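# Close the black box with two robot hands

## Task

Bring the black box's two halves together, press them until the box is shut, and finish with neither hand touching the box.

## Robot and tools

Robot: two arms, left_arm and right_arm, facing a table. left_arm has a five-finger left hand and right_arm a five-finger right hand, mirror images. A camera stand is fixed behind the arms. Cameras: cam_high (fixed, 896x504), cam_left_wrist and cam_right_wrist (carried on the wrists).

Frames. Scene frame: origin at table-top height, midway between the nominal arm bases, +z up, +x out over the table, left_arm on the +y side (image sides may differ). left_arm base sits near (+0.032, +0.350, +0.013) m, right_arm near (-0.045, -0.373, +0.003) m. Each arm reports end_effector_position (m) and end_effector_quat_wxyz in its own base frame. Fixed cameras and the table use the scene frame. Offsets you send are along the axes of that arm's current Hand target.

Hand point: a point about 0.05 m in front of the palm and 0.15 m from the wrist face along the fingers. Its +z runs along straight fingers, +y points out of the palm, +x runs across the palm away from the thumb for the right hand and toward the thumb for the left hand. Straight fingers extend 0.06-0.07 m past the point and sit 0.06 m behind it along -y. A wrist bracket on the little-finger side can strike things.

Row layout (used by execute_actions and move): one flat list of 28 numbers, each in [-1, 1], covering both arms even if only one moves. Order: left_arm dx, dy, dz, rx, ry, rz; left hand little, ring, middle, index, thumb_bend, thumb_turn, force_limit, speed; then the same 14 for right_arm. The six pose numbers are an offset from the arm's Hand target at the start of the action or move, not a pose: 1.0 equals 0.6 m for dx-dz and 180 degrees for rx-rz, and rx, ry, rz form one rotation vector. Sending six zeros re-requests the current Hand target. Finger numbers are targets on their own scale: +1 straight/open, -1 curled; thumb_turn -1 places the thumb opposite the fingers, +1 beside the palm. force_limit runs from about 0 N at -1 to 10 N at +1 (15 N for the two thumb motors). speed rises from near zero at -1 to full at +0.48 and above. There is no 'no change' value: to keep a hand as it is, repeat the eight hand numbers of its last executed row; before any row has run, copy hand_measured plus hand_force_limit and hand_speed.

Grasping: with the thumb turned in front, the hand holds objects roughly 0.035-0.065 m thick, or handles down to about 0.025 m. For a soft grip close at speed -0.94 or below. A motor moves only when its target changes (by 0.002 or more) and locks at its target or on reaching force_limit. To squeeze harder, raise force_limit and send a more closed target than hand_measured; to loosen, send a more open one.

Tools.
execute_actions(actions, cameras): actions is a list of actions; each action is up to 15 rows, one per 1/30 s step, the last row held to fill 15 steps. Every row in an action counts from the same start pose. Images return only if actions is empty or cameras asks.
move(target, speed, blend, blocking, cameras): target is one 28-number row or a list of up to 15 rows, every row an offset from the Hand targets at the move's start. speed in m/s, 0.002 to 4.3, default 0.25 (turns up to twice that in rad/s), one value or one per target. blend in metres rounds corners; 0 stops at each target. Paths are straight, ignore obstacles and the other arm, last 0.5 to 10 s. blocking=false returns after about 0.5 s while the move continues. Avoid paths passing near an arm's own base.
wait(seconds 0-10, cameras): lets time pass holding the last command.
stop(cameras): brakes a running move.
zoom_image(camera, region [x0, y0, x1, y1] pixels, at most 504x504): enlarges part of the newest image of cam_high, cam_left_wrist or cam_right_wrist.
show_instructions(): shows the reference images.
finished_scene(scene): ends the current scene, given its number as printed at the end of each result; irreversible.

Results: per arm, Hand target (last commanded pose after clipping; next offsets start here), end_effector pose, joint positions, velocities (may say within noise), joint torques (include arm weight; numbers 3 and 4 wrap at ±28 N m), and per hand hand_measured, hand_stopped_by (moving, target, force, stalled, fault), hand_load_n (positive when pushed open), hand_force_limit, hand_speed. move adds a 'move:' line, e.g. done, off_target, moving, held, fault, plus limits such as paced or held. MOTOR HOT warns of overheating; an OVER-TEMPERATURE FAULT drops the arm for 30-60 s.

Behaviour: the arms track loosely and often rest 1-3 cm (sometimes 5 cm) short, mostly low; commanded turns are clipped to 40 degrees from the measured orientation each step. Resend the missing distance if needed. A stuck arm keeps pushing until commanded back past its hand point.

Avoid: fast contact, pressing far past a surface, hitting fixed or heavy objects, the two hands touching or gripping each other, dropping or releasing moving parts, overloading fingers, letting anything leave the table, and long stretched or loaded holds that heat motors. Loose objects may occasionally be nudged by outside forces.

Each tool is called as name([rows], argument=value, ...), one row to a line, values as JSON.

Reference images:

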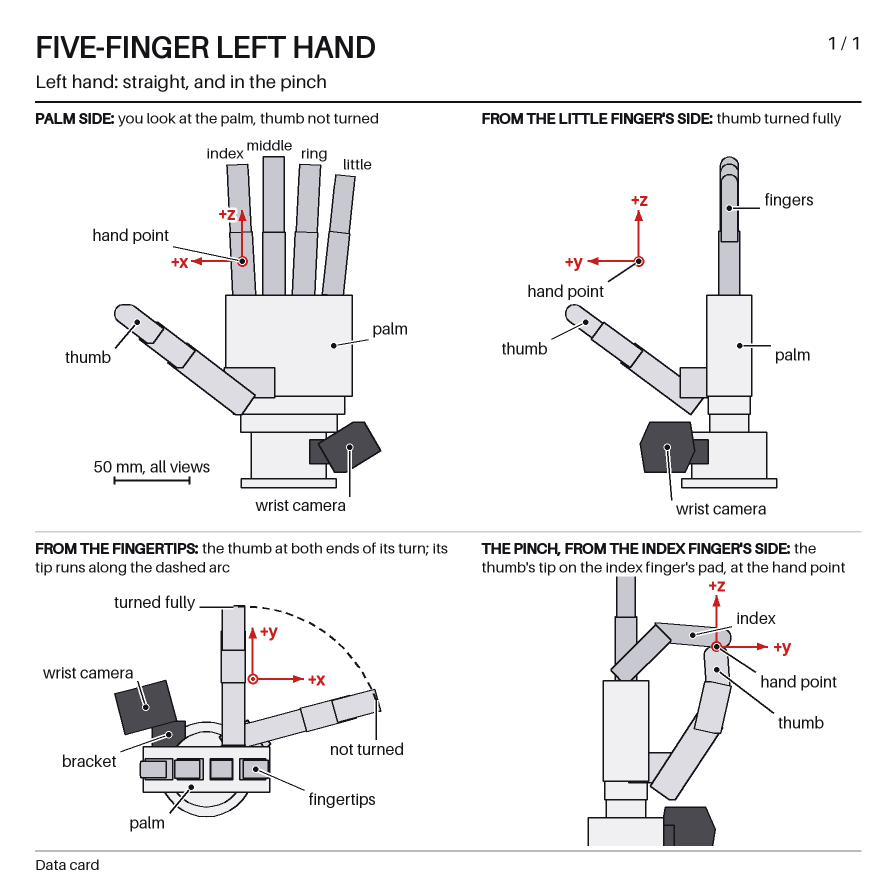

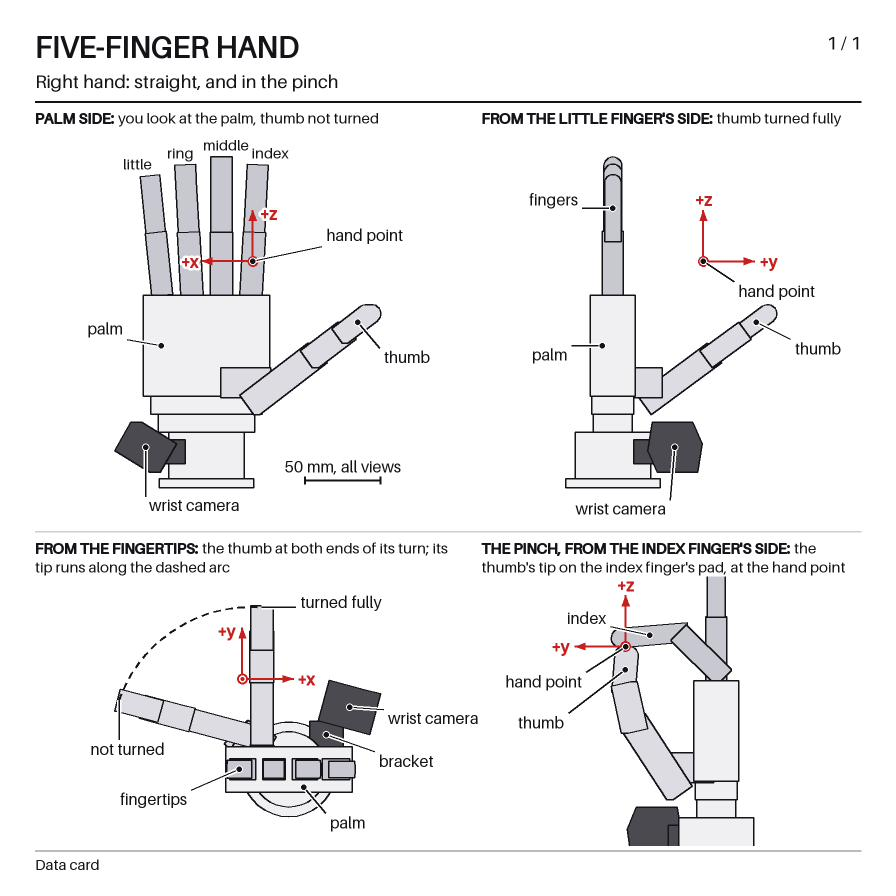

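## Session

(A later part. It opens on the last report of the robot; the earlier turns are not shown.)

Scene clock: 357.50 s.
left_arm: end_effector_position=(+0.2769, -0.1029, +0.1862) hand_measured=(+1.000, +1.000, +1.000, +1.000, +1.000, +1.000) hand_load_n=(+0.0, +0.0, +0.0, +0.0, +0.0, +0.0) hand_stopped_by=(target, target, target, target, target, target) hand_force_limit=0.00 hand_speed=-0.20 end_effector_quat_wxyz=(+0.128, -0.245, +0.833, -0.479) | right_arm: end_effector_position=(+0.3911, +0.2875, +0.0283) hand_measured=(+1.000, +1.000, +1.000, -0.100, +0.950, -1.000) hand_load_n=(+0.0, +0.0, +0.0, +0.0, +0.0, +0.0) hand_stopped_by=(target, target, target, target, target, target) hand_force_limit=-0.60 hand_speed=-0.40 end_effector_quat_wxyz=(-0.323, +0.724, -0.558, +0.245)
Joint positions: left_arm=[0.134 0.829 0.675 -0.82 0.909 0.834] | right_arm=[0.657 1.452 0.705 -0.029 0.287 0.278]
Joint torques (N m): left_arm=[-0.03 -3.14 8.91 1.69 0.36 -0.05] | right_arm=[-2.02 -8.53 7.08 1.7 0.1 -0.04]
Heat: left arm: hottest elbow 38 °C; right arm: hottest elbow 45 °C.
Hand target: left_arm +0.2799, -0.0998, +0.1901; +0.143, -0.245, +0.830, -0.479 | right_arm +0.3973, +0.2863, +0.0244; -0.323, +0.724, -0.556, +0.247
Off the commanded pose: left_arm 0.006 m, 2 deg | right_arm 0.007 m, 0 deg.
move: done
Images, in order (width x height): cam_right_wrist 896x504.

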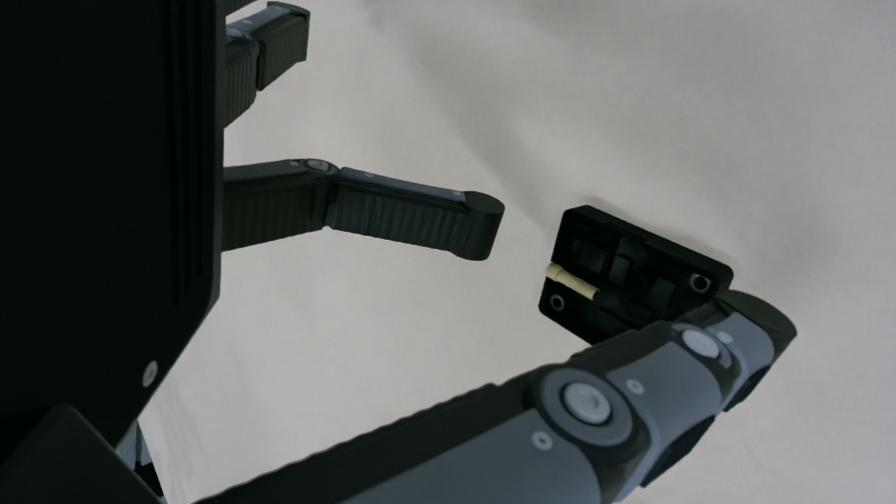

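move(target=[0,0,0,0,0,0,1,1,1,1,1,1,0,-0.2,0.0025,0.02,0.0147,0,0,0,1,1,1,-0.1,0.95,-1,-0.6,-0.4], speed=0.08, cameras=["cam_right_wrist"])

zoom_image(camera="cam_right_wrist", region=[460, 150, 800, 380])

Scene clock: 374.70 s.
left_arm: end_effector_position=(+0.2769, -0.1029, +0.1862) hand_measured=(+1.000, +1.000, +1.000, +1.000, +1.000, +1.000) hand_load_n=(+0.0, +0.0, +0.0, +0.0, +0.0, +0.0) hand_stopped_by=(target, target, target, target, target, target) hand_force_limit=0.00 hand_speed=-0.20 end_effector_quat_wxyz=(+0.128, -0.245, +0.833, -0.479) | right_arm: end_effector_position=(+0.3881, +0.2873, +0.0123) hand_measured=(+1.000, +1.000, +1.000, -0.100, +0.950, -1.000) hand_load_n=(+0.0, +0.0, +0.0, +0.0, +0.0, +0.0) hand_stopped_by=(target, target, target, target, target, target) hand_force_limit=-0.60 hand_speed=-0.40 end_effector_quat_wxyz=(-0.322, +0.726, -0.556, +0.244)
Joint positions: left_arm=[0.134 0.829 0.675 -0.82 0.909 0.834] | right_arm=[0.66 1.484 0.684 0.023 0.286 0.277]
Joint torques (N m): left_arm=[0.21 -2.84 8.88 1.76 0.36 -0.07] | right_arm=[-1.85 -8.64 6.84 1.8 0.08 -0.06]
Heat: left arm: hottest elbow 38 °C; right arm: hottest elbow 42 °C.
Hand target: left_arm +0.2799, -0.0998, +0.1901; +0.143, -0.245, +0.830, -0.479 | right_arm +0.3963, +0.2844, +0.0096; -0.323, +0.725, -0.556, +0.248
Off the commanded pose: left_arm 0.006 m, 2 deg | right_arm 0.009 m, 0 deg.
move: done
Images, in order (width x height): cam_right_wrist 896x504.

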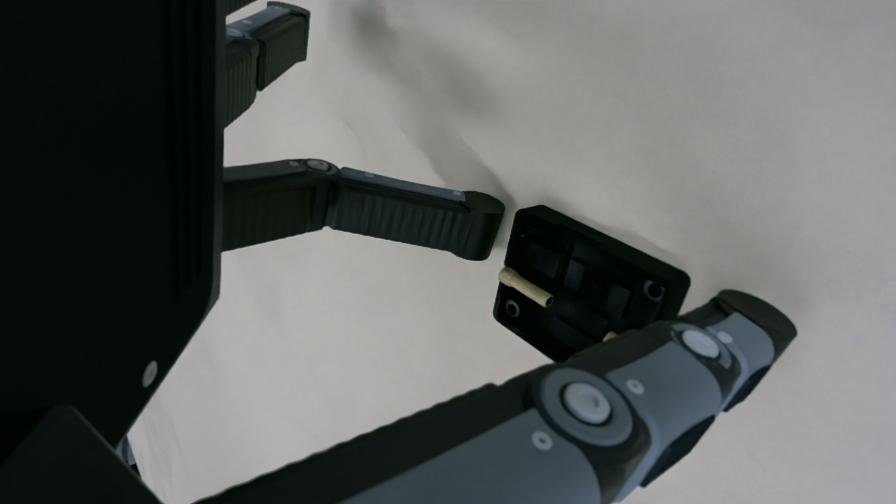

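Scaled by 1.482 from the camera's 896x504 image, which has a finer 1280x720 frame.

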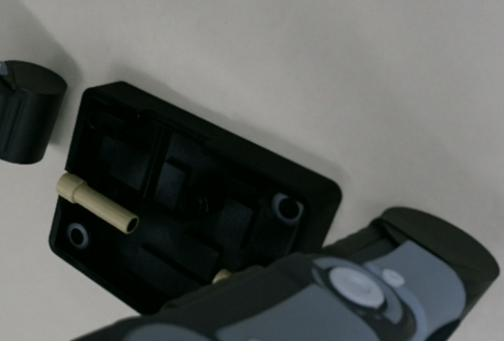

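move(target=[0,0,0,0,0,0,1,1,1,1,1,1,0,-0.2,0,0,0,0,0,0,1,1,1,-0.45,0.8,-1,-0.6,-0.8], speed=0.08, cameras=["cam_right_wrist"])

zoom_image(camera="cam_right_wrist", region=[460, 150, 800, 380])

Scene clock: 381.57 s.
left_arm: end_effector_position=(+0.2769, -0.1029, +0.1862) hand_measured=(+1.000, +1.000, +1.000, +1.000, +1.000, +1.000) hand_load_n=(+0.0, +0.0, +0.0, +0.0, +0.0, +0.0) hand_stopped_by=(target, target, target, target, target, target) hand_force_limit=0.00 hand_speed=-0.20 end_effector_quat_wxyz=(+0.128, -0.245, +0.833, -0.479) | right_arm: end_effector_position=(+0.3883, +0.2874, +0.0125) hand_measured=(+1.000, +1.000, +1.000, -0.450, +0.800, -1.000) hand_load_n=(+0.0, +0.0, +0.0, +0.0, +0.0, +0.0) hand_stopped_by=(target, target, target, target, target, target) hand_force_limit=-0.60 hand_speed=-0.80 end_effector_quat_wxyz=(-0.323, +0.726, -0.556, +0.244)
Joint positions: left_arm=[0.134 0.829 0.675 -0.82 0.909 0.834] | right_arm=[0.66 1.484 0.684 0.024 0.286 0.277]
Joint torques (N m): left_arm=[-0.26 -3.14 8.9 1.77 0.39 -0.05] | right_arm=[-1.96 -8.64 6.95 1.63 0.07 -0.05]
Heat: left arm: hottest elbow 38 °C; right arm: hottest elbow 41 °C.
Hand target: left_arm +0.2799, -0.0998, +0.1901; +0.143, -0.245, +0.830, -0.479 | right_arm +0.3963, +0.2844, +0.0096; -0.323, +0.724, -0.556, +0.248
Off the commanded pose: left_arm 0.006 m, 2 deg | right_arm 0.009 m, 0 deg.
move: done
Images, in order (width x height): cam_right_wrist 896x504.

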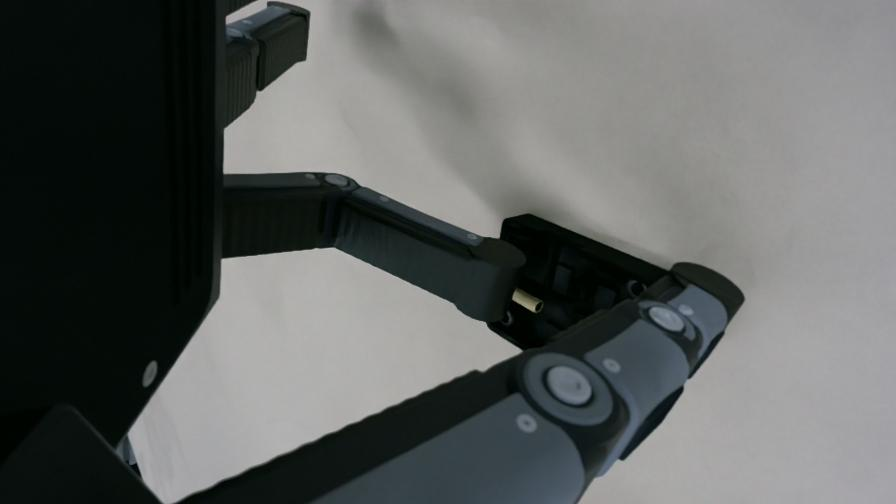

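Scaled by 1.482 from the camera's 896x504 image, which has a finer 1280x720 frame.

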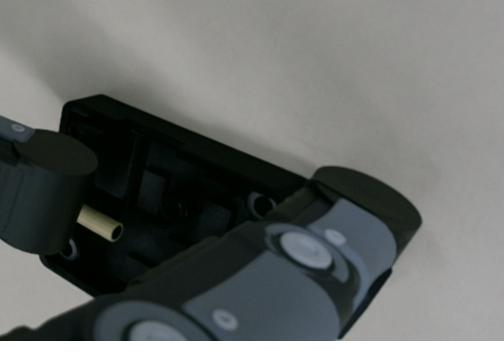

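move([
  [0,0,0,0,0,0,1,1,1,1,1,1,0,-0.2,0,-0.0433,-0.039,0,0,0,1,1,1,-0.45,0.8,-1,-0.6,-0.8],
  [0,0,0,0,0,0,1,1,1,1,1,1,0,-0.2,0,-0.0433,-0.039,0,0,0,1,1,1,-0.12,0.95,-1,-0.6,-0.4],
], speed=0.12, cameras=["cam_right_wrist"])

zoom_image(camera="cam_right_wrist", region=[460, 150, 800, 380])

Scene clock: 406.20 s.
left_arm: end_effector_position=(+0.2769, -0.1029, +0.1862) hand_measured=(+1.000, +1.000, +1.000, +1.000, +1.000, +1.000) hand_load_n=(+0.0, +0.0, +0.0, -0.5, +0.0, -0.5) hand_stopped_by=(target, target, target, target, target, target) hand_force_limit=0.00 hand_speed=-0.20 end_effector_quat_wxyz=(+0.128, -0.245, +0.833, -0.479) | right_arm: end_effector_position=(+0.3773, +0.2789, +0.0206) hand_measured=(+1.000, +1.000, +1.000, -0.120, +0.950, -1.000) hand_load_n=(+0.0, +0.0, +0.0, +0.0, +0.0, +0.0) hand_stopped_by=(target, target, target, target, target, target) hand_force_limit=-0.60 hand_speed=-0.40 end_effector_quat_wxyz=(-0.305, +0.733, -0.558, +0.240)
Joint positions: left_arm=[0.134 0.829 0.675 -0.82 0.909 0.834] | right_arm=[0.66 1.438 0.685 -0.063 0.286 0.276]
Joint torques (N m): left_arm=[-0.26 -3.43 9.02 1.72 0.36 -0.09] | right_arm=[-1.79 -11.4 9.77 0.53 0.11 -0.03]
Heat: left arm: hottest elbow 38 °C; right arm: hottest elbow 38 °C.
Hand target: left_arm +0.2799, -0.0998, +0.1901; +0.143, -0.245, +0.830, -0.479 | right_arm +0.3963, +0.2844, +0.0446; -0.323, +0.724, -0.556, +0.248
Off the commanded pose: left_arm 0.006 m, 2 deg | right_arm 0.031 m, 2 deg.
move: off_target (right_arm); target 2's new numbers were sent with right_arm's hand 0.033 m and 3 deg from that target
Images, in order (width x height): cam_right_wrist 896x504.

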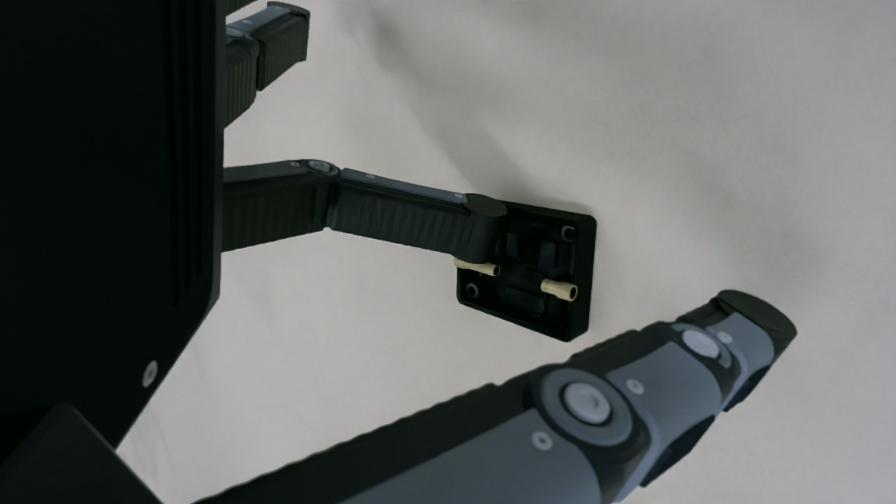

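Scaled by 1.482 from the camera's 896x504 image, which has a finer 1280x720 frame.

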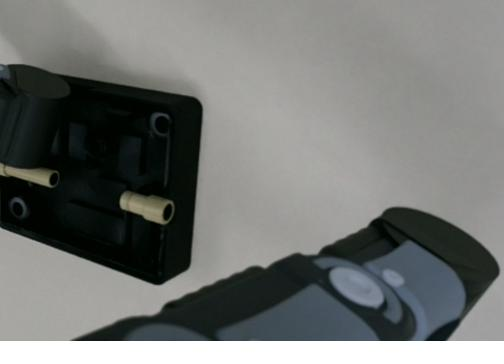

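move(target=[0,0,0,0,0,0,1,1,1,1,1,1,0,-0.2,0,-0.0533,-0.0118,0,0,0,1,1,1,-0.12,0.95,-1,-0.6,-0.4], speed=0.12, cameras=["cam_right_wrist"])

zoom_image(camera="cam_right_wrist", region=[460, 150, 800, 380])

Scene clock: 415.67 s.
left_arm: end_effector_position=(+0.2769, -0.1029, +0.1862) hand_measured=(+1.000, +1.000, +1.000, +1.000, +1.000, +1.000) hand_load_n=(+0.0, +0.0, +0.0, +0.0, +0.0, -0.5) hand_stopped_by=(target, target, target, target, target, target) hand_force_limit=0.00 hand_speed=-0.20 end_effector_quat_wxyz=(+0.128, -0.245, +0.833, -0.479) | right_arm: end_effector_position=(+0.3916, +0.2825, +0.0449) hand_measured=(+1.000, +1.000, +1.000, -0.120, +0.950, -1.000) hand_load_n=(+0.0, +0.0, +0.0, +0.0, +0.0, +0.0) hand_stopped_by=(target, target, target, target, target, target) hand_force_limit=-0.60 hand_speed=-0.40 end_effector_quat_wxyz=(-0.302, +0.734, -0.559, +0.239)
Joint positions: left_arm=[0.134 0.829 0.675 -0.82 0.909 0.834] | right_arm=[0.645 1.421 0.754 -0.152 0.275 0.265]
Joint torques (N m): left_arm=[-0.09 -2.96 8.98 1.83 0.36 -0.07] | right_arm=[-1.67 -11.63 10.56 0.51 0.12 -0.05]
Heat: left arm: hottest elbow 38 °C; right arm: hottest elbow 39 °C.
Hand target: left_arm +0.2799, -0.0998, +0.1901; +0.143, -0.245, +0.830, -0.479 | right_arm +0.4118, +0.2885, +0.0731; -0.323, +0.724, -0.556, +0.248
Off the commanded pose: left_arm 0.006 m, 2 deg | right_arm 0.035 m, 3 deg.
move: off_target (right_arm)
Images, in order (width x height): cam_right_wrist 896x504.

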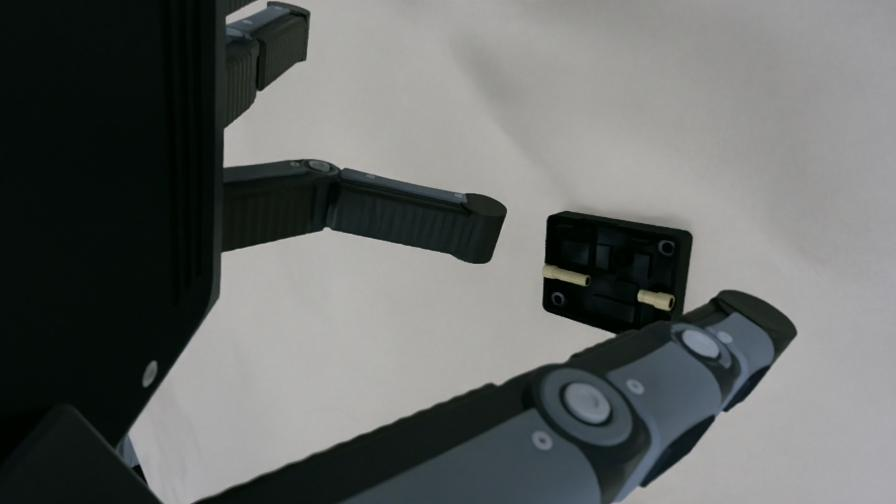

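Scaled by 1.482 from the camera's 896x504 image, which has a finer 1280x720 frame.

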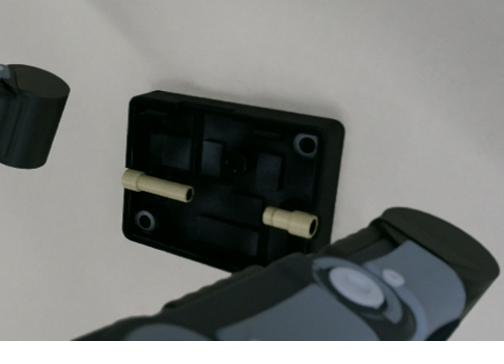

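move(target=[0,0,0,0,0,0,1,1,1,1,1,1,0,-0.2,-0.0068,0.0737,0.0417,0,-0.0516,-0.0464,1,1,1,-0.12,0.95,-1,-0.6,-0.4], speed=0.12, cameras=["cam_right_wrist"])

zoom_image(camera="cam_right_wrist", region=[460, 150, 800, 380])

Scene clock: 441.17 s.
left_arm: end_effector_position=(+0.2769, -0.1029, +0.1862) hand_measured=(+1.000, +1.000, +1.000, +1.000, +1.000, +1.000) hand_load_n=(+0.0, +0.0, +0.0, +0.0, +0.0, +0.0) hand_stopped_by=(target, target, target, target, target, target) hand_force_limit=0.00 hand_speed=-0.20 end_effector_quat_wxyz=(+0.128, -0.245, +0.833, -0.479) | right_arm: end_effector_position=(+0.3911, +0.2924, +0.0249) hand_measured=(+1.000, +1.000, +1.000, -0.120, +0.950, -1.000) hand_load_n=(+0.5, +0.0, -0.5, +0.0, +0.0, +0.0) hand_stopped_by=(target, target, target, target, target, target) hand_force_limit=-0.60 hand_speed=-0.40 end_effector_quat_wxyz=(-0.346, +0.783, -0.475, +0.206)
Joint positions: left_arm=[0.134 0.829 0.675 -0.82 0.909 0.834] | right_arm=[0.603 1.47 0.71 0.015 0.085 0.087]
Joint torques (N m): left_arm=[-0.09 -2.96 8.94 1.78 0.37 -0.06] | right_arm=[-1.85 -8.76 7.23 1.78 -0.02 -0.05]
Heat: left arm: hottest elbow 38 °C; right arm: hottest elbow 45 °C.
Hand target: left_arm +0.2799, -0.0998, +0.1901; +0.143, -0.245, +0.830, -0.479 | right_arm +0.4002, +0.2897, +0.0235; -0.348, +0.781, -0.474, +0.211
Off the commanded pose: left_arm 0.006 m, 2 deg | right_arm 0.010 m, 1 deg.
move: done
Images, in order (width x height): cam_right_wrist 896x504.

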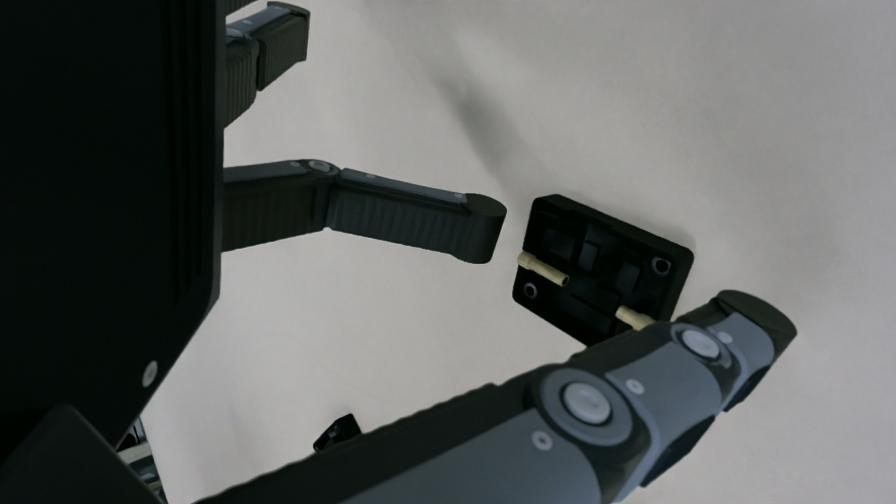

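Scaled by 1.482 from the camera's 896x504 image, which has a finer 1280x720 frame.

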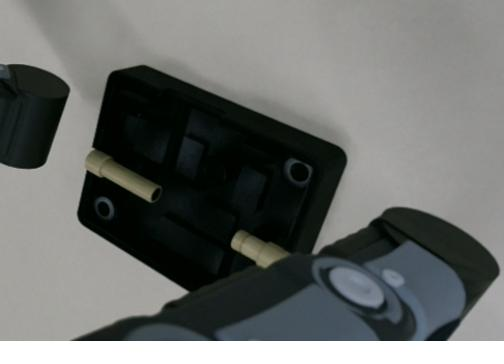

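move(target=[0,0,0,0,0,0,1,1,1,1,1,1,0,-0.2,0.0033,0.011,0.019,0,0,0,1,1,1,-0.12,0.95,-1,-0.6,-0.4], speed=0.08, cameras=["cam_right_wrist"])

zoom_image(camera="cam_right_wrist", region=[460, 150, 800, 380])

Scene clock: 463.10 s.
left_arm: end_effector_position=(+0.2769, -0.1029, +0.1862) hand_measured=(+1.000, +1.000, +1.000, +1.000, +1.000, +1.000) hand_load_n=(+0.0, +0.0, +0.0, +0.0, +0.0, +0.0) hand_stopped_by=(target, target, target, target, target, target) hand_force_limit=0.00 hand_speed=-0.20 end_effector_quat_wxyz=(+0.128, -0.245, +0.833, -0.479) | right_arm: end_effector_position=(+0.3966, +0.2934, +0.0142) hand_measured=(+1.000, +1.000, +1.000, -0.120, +0.950, -1.000) hand_load_n=(+0.0, +0.0, +0.0, +0.0, +0.0, +0.0) hand_stopped_by=(target, target, target, target, target, target) hand_force_limit=-0.60 hand_speed=-0.40 end_effector_quat_wxyz=(-0.347, +0.782, -0.475, +0.206)
Joint positions: left_arm=[0.134 0.829 0.675 -0.82 0.909 0.834] | right_arm=[0.597 1.507 0.71 0.055 0.08 0.082]
Joint torques (N m): left_arm=[-0.03 -3.14 8.98 1.76 0.37 -0.05] | right_arm=[-1.73 -8.7 6.98 1.83 -0.03 -0.04]
Heat: left arm: hottest elbow 38 °C; right arm: hottest elbow 42 °C.
Hand target: left_arm +0.2799, -0.0998, +0.1901; +0.143, -0.245, +0.830, -0.479 | right_arm +0.4047, +0.2899, +0.0110; -0.349, +0.781, -0.474, +0.211
Off the commanded pose: left_arm 0.006 m, 2 deg | right_arm 0.009 m, 1 deg.
move: done
Images, in order (width x height): cam_right_wrist 896x504.

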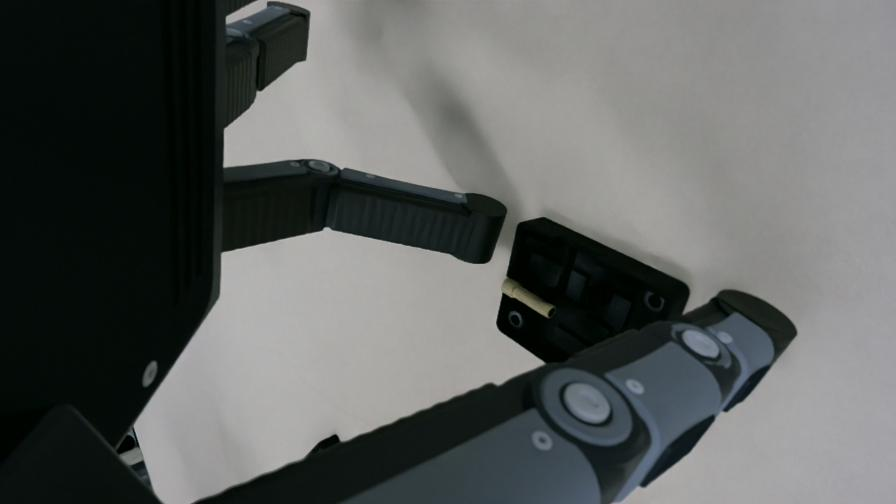

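Scaled by 1.482 from the camera's 896x504 image, which has a finer 1280x720 frame.

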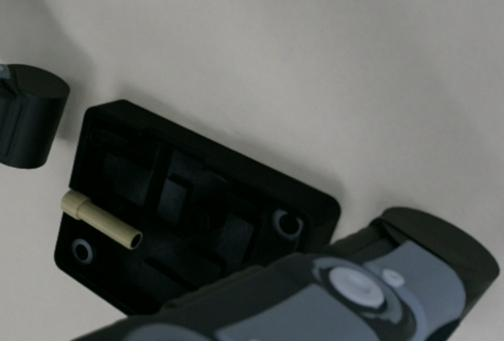

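move([
  [0,0,0,0,0,0,1,1,1,1,1,1,0,-0.2,0.0,0.005,0.0022,0,0,0,1,1,1,-0.12,0.95,-1,-0.6,-0.4],
  [0,0,0,0,0,0,1,1,1,1,1,1,0,-0.2,0.0,0.005,0.0022,0,0,0,1,1,1,-0.12,0.75,-1,-0.75,-0.85],
], speed=0.08, cameras=["cam_right_wrist"])

zoom_image(camera="cam_right_wrist", region=[460, 150, 800, 380])

Scene clock: 470.83 s.
left_arm: end_effector_position=(+0.2769, -0.1029, +0.1862) hand_measured=(+1.000, +1.000, +1.000, +1.000, +1.000, +1.000) hand_load_n=(+0.0, +0.0, +0.0, +0.0, +0.0, +0.0) hand_stopped_by=(target, target, target, target, target, target) hand_force_limit=0.00 hand_speed=-0.20 end_effector_quat_wxyz=(+0.128, -0.245, +0.833, -0.479) | right_arm: end_effector_position=(+0.3956, +0.2927, +0.0118) hand_measured=(+1.000, +1.000, +1.000, -0.120, +0.766, -1.000) hand_load_n=(+0.0, +0.0, +0.0, +1.0, +1.5, -0.5) hand_stopped_by=(target, target, target, target, force, target) hand_force_limit=-0.75 hand_speed=-0.85 end_effector_quat_wxyz=(-0.348, +0.782, -0.474, +0.207)
Joint positions: left_arm=[0.134 0.829 0.675 -0.82 0.909 0.834] | right_arm=[0.597 1.51 0.704 0.066 0.08 0.082]
Joint torques (N m): left_arm=[0.09 -3.02 8.92 1.72 0.38 -0.06] | right_arm=[-1.61 -9.05 6.83 1.77 0 -0.05]
Heat: left arm: hottest elbow 38 °C; right arm: hottest elbow 41 °C.
Hand target: left_arm +0.2799, -0.0998, +0.1901; +0.143, -0.245, +0.830, -0.479 | right_arm +0.4038, +0.2894, +0.0079; -0.349, +0.781, -0.474, +0.211
Off the commanded pose: left_arm 0.006 m, 2 deg | right_arm 0.010 m, 1 deg.
move: done
Images, in order (width x height): cam_right_wrist 896x504.

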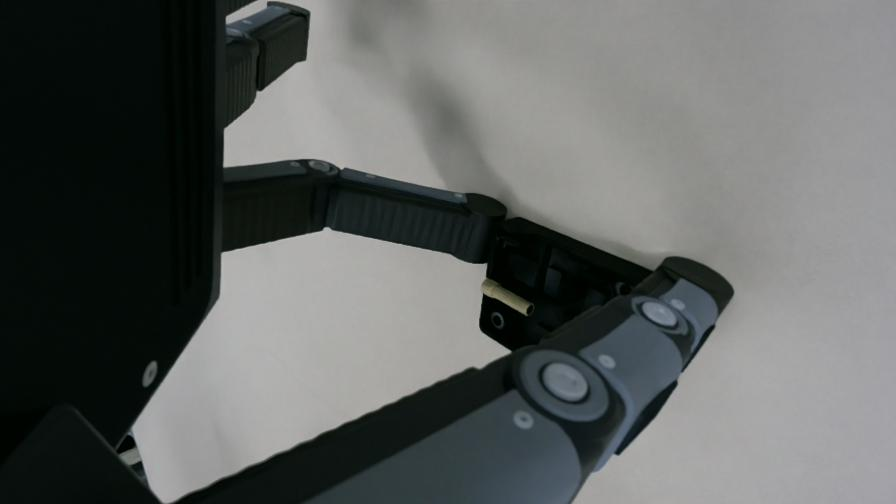

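Scaled by 1.482 from the camera's 896x504 image, which has a finer 1280x720 frame.

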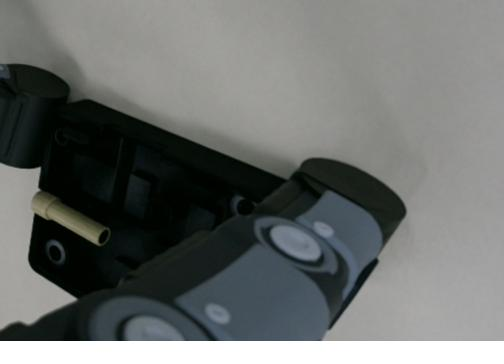

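move(target=[0,0,0,0,0,0,1,1,1,1,1,1,0,-0.2,0,0,0,0,0,0,1,1,1,-0.3,0.65,-1,-0.5,-0.85], speed=0.08, cameras=[])

Scene clock: 480.83 s.
left_arm: end_effector_position=(+0.2769, -0.1029, +0.1862) hand_measured=(+1.000, +1.000, +1.000, +1.000, +1.000, +1.000) hand_load_n=(+0.0, +0.0, +0.0, +0.0, +0.0, -0.5) hand_stopped_by=(target, target, target, target, target, target) hand_force_limit=0.00 hand_speed=-0.20 end_effector_quat_wxyz=(+0.128, -0.245, +0.833, -0.479) | right_arm: end_effector_position=(+0.3955, +0.2926, +0.0110) hand_measured=(+1.000, +1.000, +1.000, -0.132, +0.762, -1.000) hand_load_n=(+0.0, +0.0, +0.0, +4.0, +5.5, -0.5) hand_stopped_by=(target, target, target, force, force, target) hand_force_limit=-0.50 hand_speed=-0.85 end_effector_quat_wxyz=(-0.347, +0.782, -0.475, +0.206)
Joint positions: left_arm=[0.134 0.829 0.675 -0.82 0.909 0.834] | right_arm=[0.597 1.512 0.704 0.066 0.08 0.082]
Joint torques (N m): left_arm=[0.03 -2.96 8.98 1.81 0.38 -0.05] | right_arm=[-1.49 -9.17 6.8 1.84 -0.01 -0.05]
Heat: left arm: hottest elbow 38 °C; right arm: hottest elbow 41 °C.
Hand target: left_arm +0.2799, -0.0998, +0.1901; +0.143, -0.245, +0.830, -0.479 | right_arm +0.4038, +0.2894, +0.0079; -0.349, +0.781, -0.474, +0.211
Off the commanded pose: left_arm 0.006 m, 2 deg | right_arm 0.009 m, 1 deg.
move: done
No camera images: "cameras" was empty.

move([
  [0,0,0,0,0,0,1,1,1,1,1,1,0,-0.2,0,-0.0867,-0.078,0,0,0,1,1,1,-0.3,0.65,-1,-0.5,-0.85],
  [0,0,0,0,0,0,1,1,1,1,1,1,0,-0.2,0.0458,-0.0152,-0.2322,0.129,0.1857,-0.428,1,1,1,-0.3,0.65,-1,-0.5,-0.85],
], speed=[0.12, 0.3], blend=[0.02, 0], cameras=["all"])

Scene clock: 524.60 s.
left_arm: end_effector_position=(+0.2769, -0.1029, +0.1862) hand_measured=(+1.000, +1.000, +1.000, +1.000, +1.000, +1.000) hand_load_n=(+0.0, +0.0, +0.0, +0.0, +0.0, -0.5) hand_stopped_by=(target, target, target, target, target, target) hand_force_limit=0.00 hand_speed=-0.20 end_effector_quat_wxyz=(+0.128, -0.245, +0.833, -0.479) | right_arm: end_effector_position=(+0.3299, +0.2158, +0.1069) hand_measured=(+1.000, +1.000, +1.000, -0.132, +0.762, -1.000) hand_load_n=(+0.0, +0.0, +0.0, +4.0, +5.0, -0.5) hand_stopped_by=(target, target, target, force, force, target) hand_force_limit=-0.50 hand_speed=-0.85 end_effector_quat_wxyz=(-0.141, +0.738, +0.073, +0.656)
Joint positions: left_arm=[0.134 0.829 0.675 -0.82 0.909 0.834] | right_arm=[1.014 1.349 0.243 0.974 0.7 -1.373]
Joint torques (N m): left_arm=[-0.03 -2.96 8.96 1.81 0.38 -0.07] | right_arm=[-0.15 -4.07 5.14 2.07 0.04 -0.05]
Heat: left arm: hottest elbow 38 °C; right arm: hottest elbow 39 °C.
Hand target: left_arm +0.2799, -0.0998, +0.1901; +0.143, -0.245, +0.830, -0.479 | right_arm +0.3300, +0.2199, +0.1077; -0.142, +0.735, +0.079, +0.659
Off the commanded pose: left_arm 0.006 m, 2 deg | right_arm 0.004 m, 1 deg.
move: done

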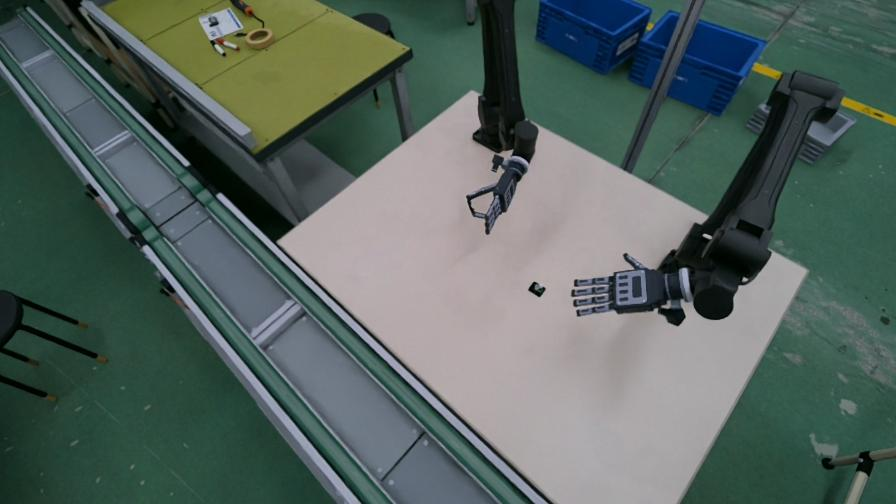

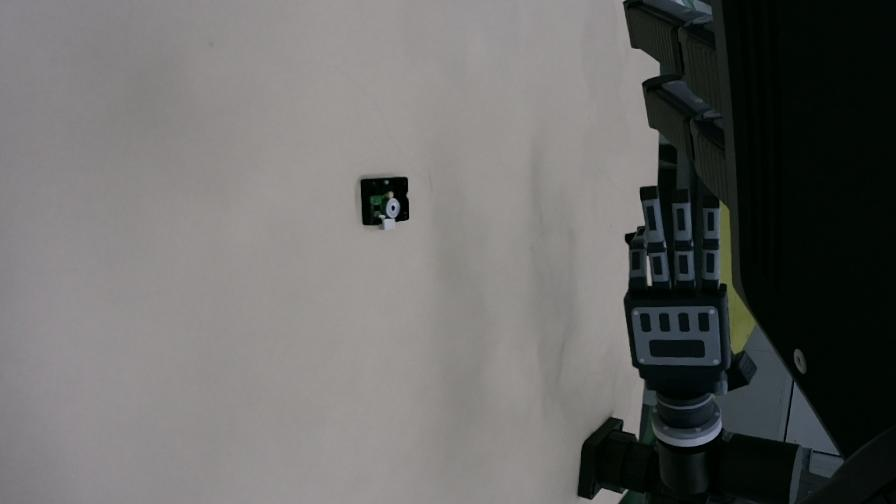

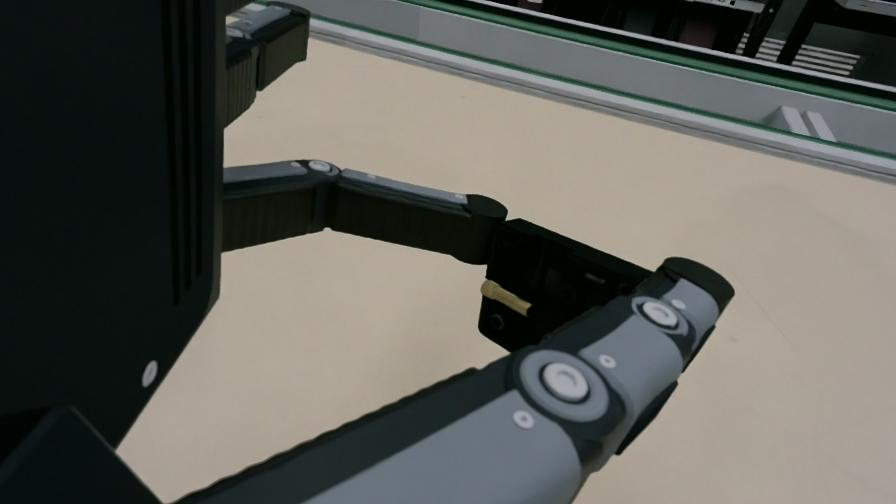

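move([
  [0,0,0,0,0,0,1,1,1,1,1,1,0,-0.2,-0.142,0.0148,0.0134,0,0,0,1,1,1,-0.3,0.65,-1,-0.5,-0.85],
], speed=[0.1], cameras=["cam_left_wrist", "cam_right_wrist"])

zoom_image(camera="cam_left_wrist", region=[540, 120, 740, 320])

Scene clock: 539.97 s.
left_arm: end_effector_position=(+0.2769, -0.1029, +0.1862) hand_measured=(+1.000, +1.000, +1.000, +1.000, +1.000, +1.000) hand_load_n=(+0.0, +0.0, -0.5, +0.0, +0.0, +0.0) hand_stopped_by=(target, target, target, target, target, target) hand_force_limit=0.00 hand_speed=-0.20 end_effector_quat_wxyz=(+0.128, -0.245, +0.833, -0.479) | right_arm: end_effector_position=(+0.3283, +0.2123, +0.0211) hand_measured=(+1.000, +1.000, +1.000, -0.132, +0.762, -1.000) hand_load_n=(+0.0, +0.0, +0.0, +4.0, +5.5, -0.5) hand_stopped_by=(target, target, target, force, force, target) hand_force_limit=-0.50 hand_speed=-0.85 end_effector_quat_wxyz=(-0.137, +0.740, +0.076, +0.654)
Joint positions: left_arm=[0.134 0.829 0.675 -0.82 0.909 0.834] | right_arm=[1.013 1.886 0.234 1.513 0.699 -1.377]
Joint torques (N m): left_arm=[-0.21 -3.19 8.96 1.68 0.36 -0.06] | right_arm=[-0.15 -6.95 2.26 1.99 0.14 -0.06]
Heat: left arm: hottest elbow 38 °C; right arm: hottest elbow 37 °C.
Hand target: left_arm +0.2799, -0.0998, +0.1901; +0.143, -0.245, +0.830, -0.479 | right_arm +0.3301, +0.2200, +0.0217; -0.142, +0.735, +0.079, +0.659
Off the commanded pose: left_arm 0.006 m, 2 deg | right_arm 0.008 m, 1 deg.
move: done
Images, in order (width x height): cam_left_wrist 896x504, cam_right_wrist 896x504.

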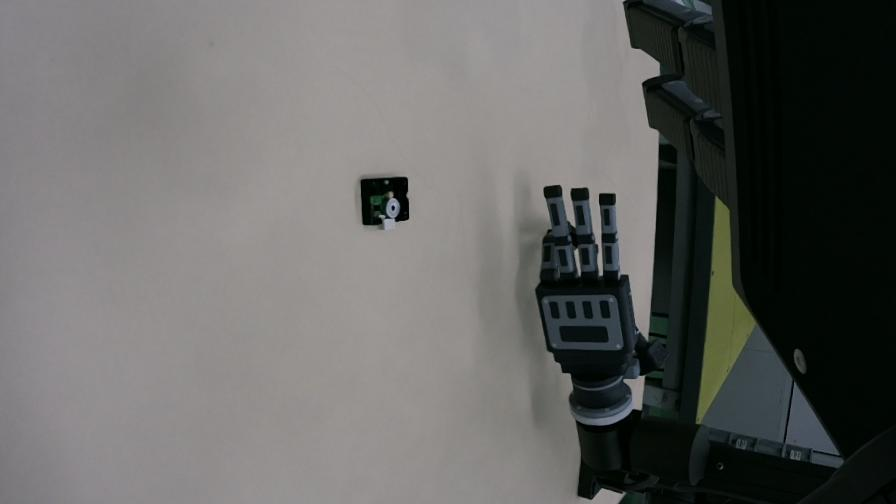

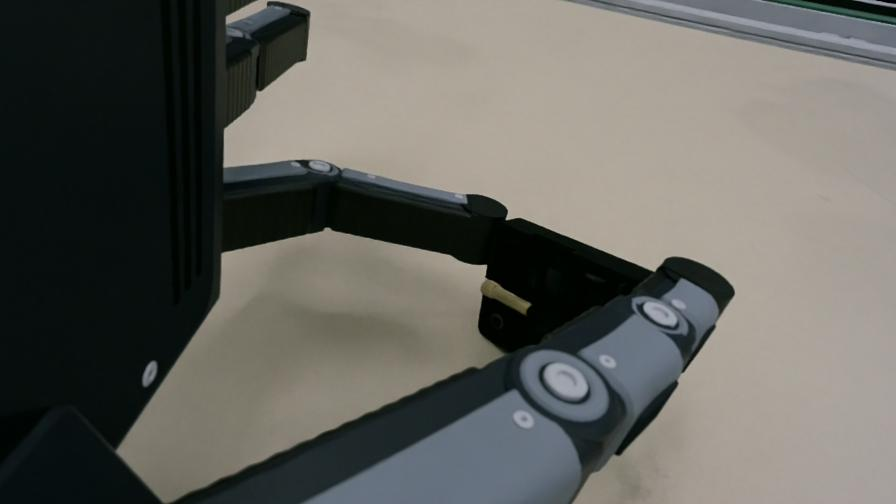

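Scaled by 2.520 from the camera's 896x504 image, which has a finer 1280x720 frame.

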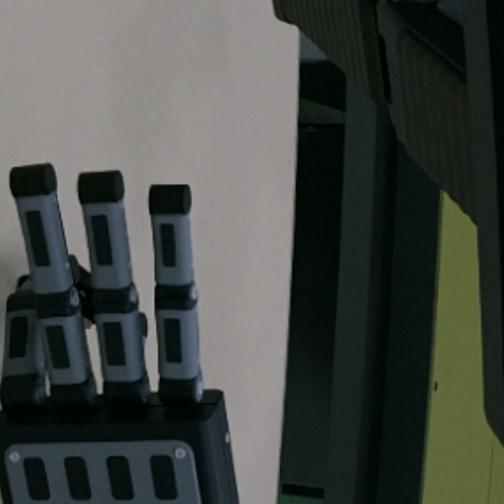

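move([
  [0,0,0,0,0,0,1,1,1,1,1,1,0,-0.2,-0.0086,0.0009,0.0008,0,0,0,1,1,1,-0.3,0.65,-1,-0.5,-0.85],
], speed=[0.05], cameras=[])

move([
  [0,0,0,0,0,0,1,1,1,1,1,1,0,-0.2,-0.006,0.0006,0.0006,0,0,0,1,1,1,-0.3,0.65,-1,-0.5,-0.85],
], speed=[0.05], cameras=["cam_right_wrist"])

Scene clock: 549.80 s.
left_arm: end_effector_position=(+0.2769, -0.1029, +0.1862) hand_measured=(+1.000, +1.000, +1.000, +1.000, +1.000, +1.000) hand_load_n=(+0.0, +0.0, +0.0, +0.0, +0.0, -0.5) hand_stopped_by=(target, target, target, target, target, target) hand_force_limit=0.00 hand_speed=-0.20 end_effector_quat_wxyz=(+0.128, -0.245, +0.833, -0.479) | right_arm: end_effector_position=(+0.3300, +0.2145, +0.0204) hand_measured=(+1.000, +1.000, +1.000, -0.132, +0.762, -1.000) hand_load_n=(+0.0, +0.0, +0.0, +3.5, +5.5, -1.0) hand_stopped_by=(target, target, target, force, force, target) hand_force_limit=-0.50 hand_speed=-0.85 end_effector_quat_wxyz=(-0.140, +0.735, +0.075, +0.659)
Joint positions: left_arm=[0.134 0.829 0.675 -0.82 0.909 0.834] | right_arm=[1.013 1.912 0.242 1.549 0.699 -1.385]
Joint torques (N m): left_arm=[-0.03 -2.96 8.98 1.8 0.37 -0.06] | right_arm=[0.09 -6.89 1.78 1.65 0.13 0.03]
Heat: left arm: hottest elbow 38 °C; right arm: hottest elbow 36 °C.
Hand target: left_arm +0.2799, -0.0998, +0.1901; +0.143, -0.245, +0.830, -0.479 | right_arm +0.3301, +0.2200, +0.0165; -0.142, +0.735, +0.079, +0.659
Off the commanded pose: left_arm 0.006 m, 2 deg | right_arm 0.007 m, 1 deg.
move: done
No camera images: "cameras" was empty.

Scene clock: 550.80 s.
left_arm: end_effector_position=(+0.2769, -0.1029, +0.1862) hand_measured=(+1.000, +1.000, +1.000, +1.000, +1.000, +1.000) hand_load_n=(+0.0, +0.0, +0.0, +0.0, +0.0, +0.0) hand_stopped_by=(target, target, target, target, target, target) hand_force_limit=0.00 hand_speed=-0.20 end_effector_quat_wxyz=(+0.128, -0.245, +0.833, -0.479) | right_arm: end_effector_position=(+0.3325, +0.2130, +0.0197) hand_measured=(+1.000, +1.000, +1.000, -0.132, +0.762, -1.000) hand_load_n=(+0.0, +0.0, +0.0, +4.0, +5.5, -1.0) hand_stopped_by=(target, target, target, force, force, target) hand_force_limit=-0.50 hand_speed=-0.85 end_effector_quat_wxyz=(-0.137, +0.734, +0.073, +0.662)
Joint positions: left_arm=[0.134 0.829 0.675 -0.82 0.909 0.834] | right_arm=[1.005 1.928 0.246 1.567 0.699 -1.392]
Joint torques (N m): left_arm=[-0.38 -3.14 8.91 1.8 0.38 -0.06] | right_arm=[-0.15 -6.71 1.61 1.47 0.11 0.12]
Heat: left arm: hottest elbow 38 °C; right arm: hottest elbow 36 °C.
Hand target: left_arm +0.2799, -0.0998, +0.1901; +0.143, -0.245, +0.830, -0.479 | right_arm +0.3301, +0.2200, +0.0128; -0.142, +0.735, +0.079, +0.659
Off the commanded pose: left_arm 0.006 m, 2 deg | right_arm 0.010 m, 1 deg.
joint sent to its limit (right arm) — joint 4 (wrist pitch), upper limit. The joint targets are off in position, not in orientation.
move: done
Images, in order (width x height): cam_right_wrist 896x504.

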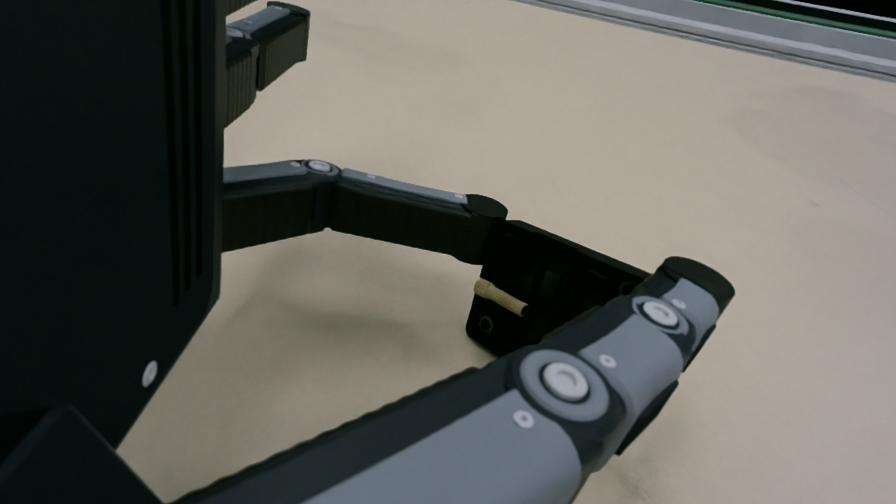

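move([
  [0,0,0,0,0,0,1,1,1,1,1,1,0,-0.2,0.006,-0.0006,-0.0006,0,0,0,1,1,1,-0.3,0.65,-1,-0.5,-0.85],
  [0,0,0,0,0,0,1,1,1,1,1,1,0,-0.2,0.006,-0.0006,-0.0006,0,0,0,1,1,1,-0.02,0.93,-1,-0.5,-0.7],
], speed=[0.05, 0.05], cameras=["cam_right_wrist"])

Scene clock: 566.13 s.
left_arm: end_effector_position=(+0.2769, -0.1029, +0.1862) hand_measured=(+1.000, +1.000, +1.000, +1.000, +1.000, +1.000) hand_load_n=(+0.0, -0.5, +0.0, +0.0, +0.0, +0.0) hand_stopped_by=(target, target, target, target, target, target) hand_force_limit=0.00 hand_speed=-0.20 end_effector_quat_wxyz=(+0.128, -0.245, +0.833, -0.479) | right_arm: end_effector_position=(+0.3302, +0.2168, +0.0196) hand_measured=(+1.000, +1.000, +1.000, -0.020, +0.930, -1.000) hand_load_n=(+0.0, +0.0, +0.0, +0.0, +0.0, +0.0) hand_stopped_by=(target, target, target, target, target, target) hand_force_limit=-0.50 hand_speed=-0.70 end_effector_quat_wxyz=(-0.141, +0.733, +0.077, +0.661)
Joint positions: left_arm=[0.134 0.829 0.675 -0.82 0.909 0.834] | right_arm=[1.016 1.928 0.246 1.567 0.698 -1.391]
Joint torques (N m): left_arm=[-0.09 -2.55 8.95 1.7 0.37 -0.09] | right_arm=[-0.03 -8 1.4 1.01 0.15 0.08]
Heat: left arm: hottest elbow 38 °C; right arm: hottest elbow 34 °C.
Hand target: left_arm +0.2799, -0.0998, +0.1901; +0.143, -0.245, +0.830, -0.479 | right_arm +0.3301, +0.2201, +0.0164; -0.142, +0.735, +0.079, +0.659
Off the commanded pose: left_arm 0.006 m, 2 deg | right_arm 0.005 m, 0 deg.
move: done
Images, in order (width x height): cam_right_wrist 896x504.

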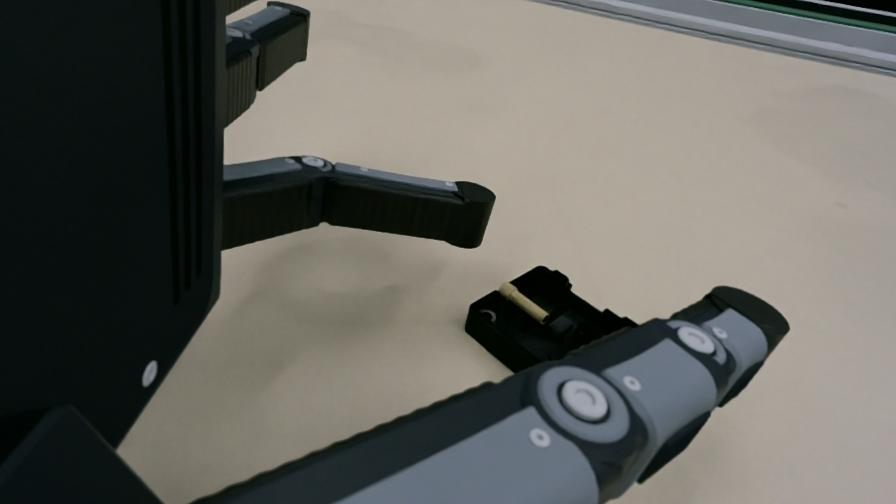

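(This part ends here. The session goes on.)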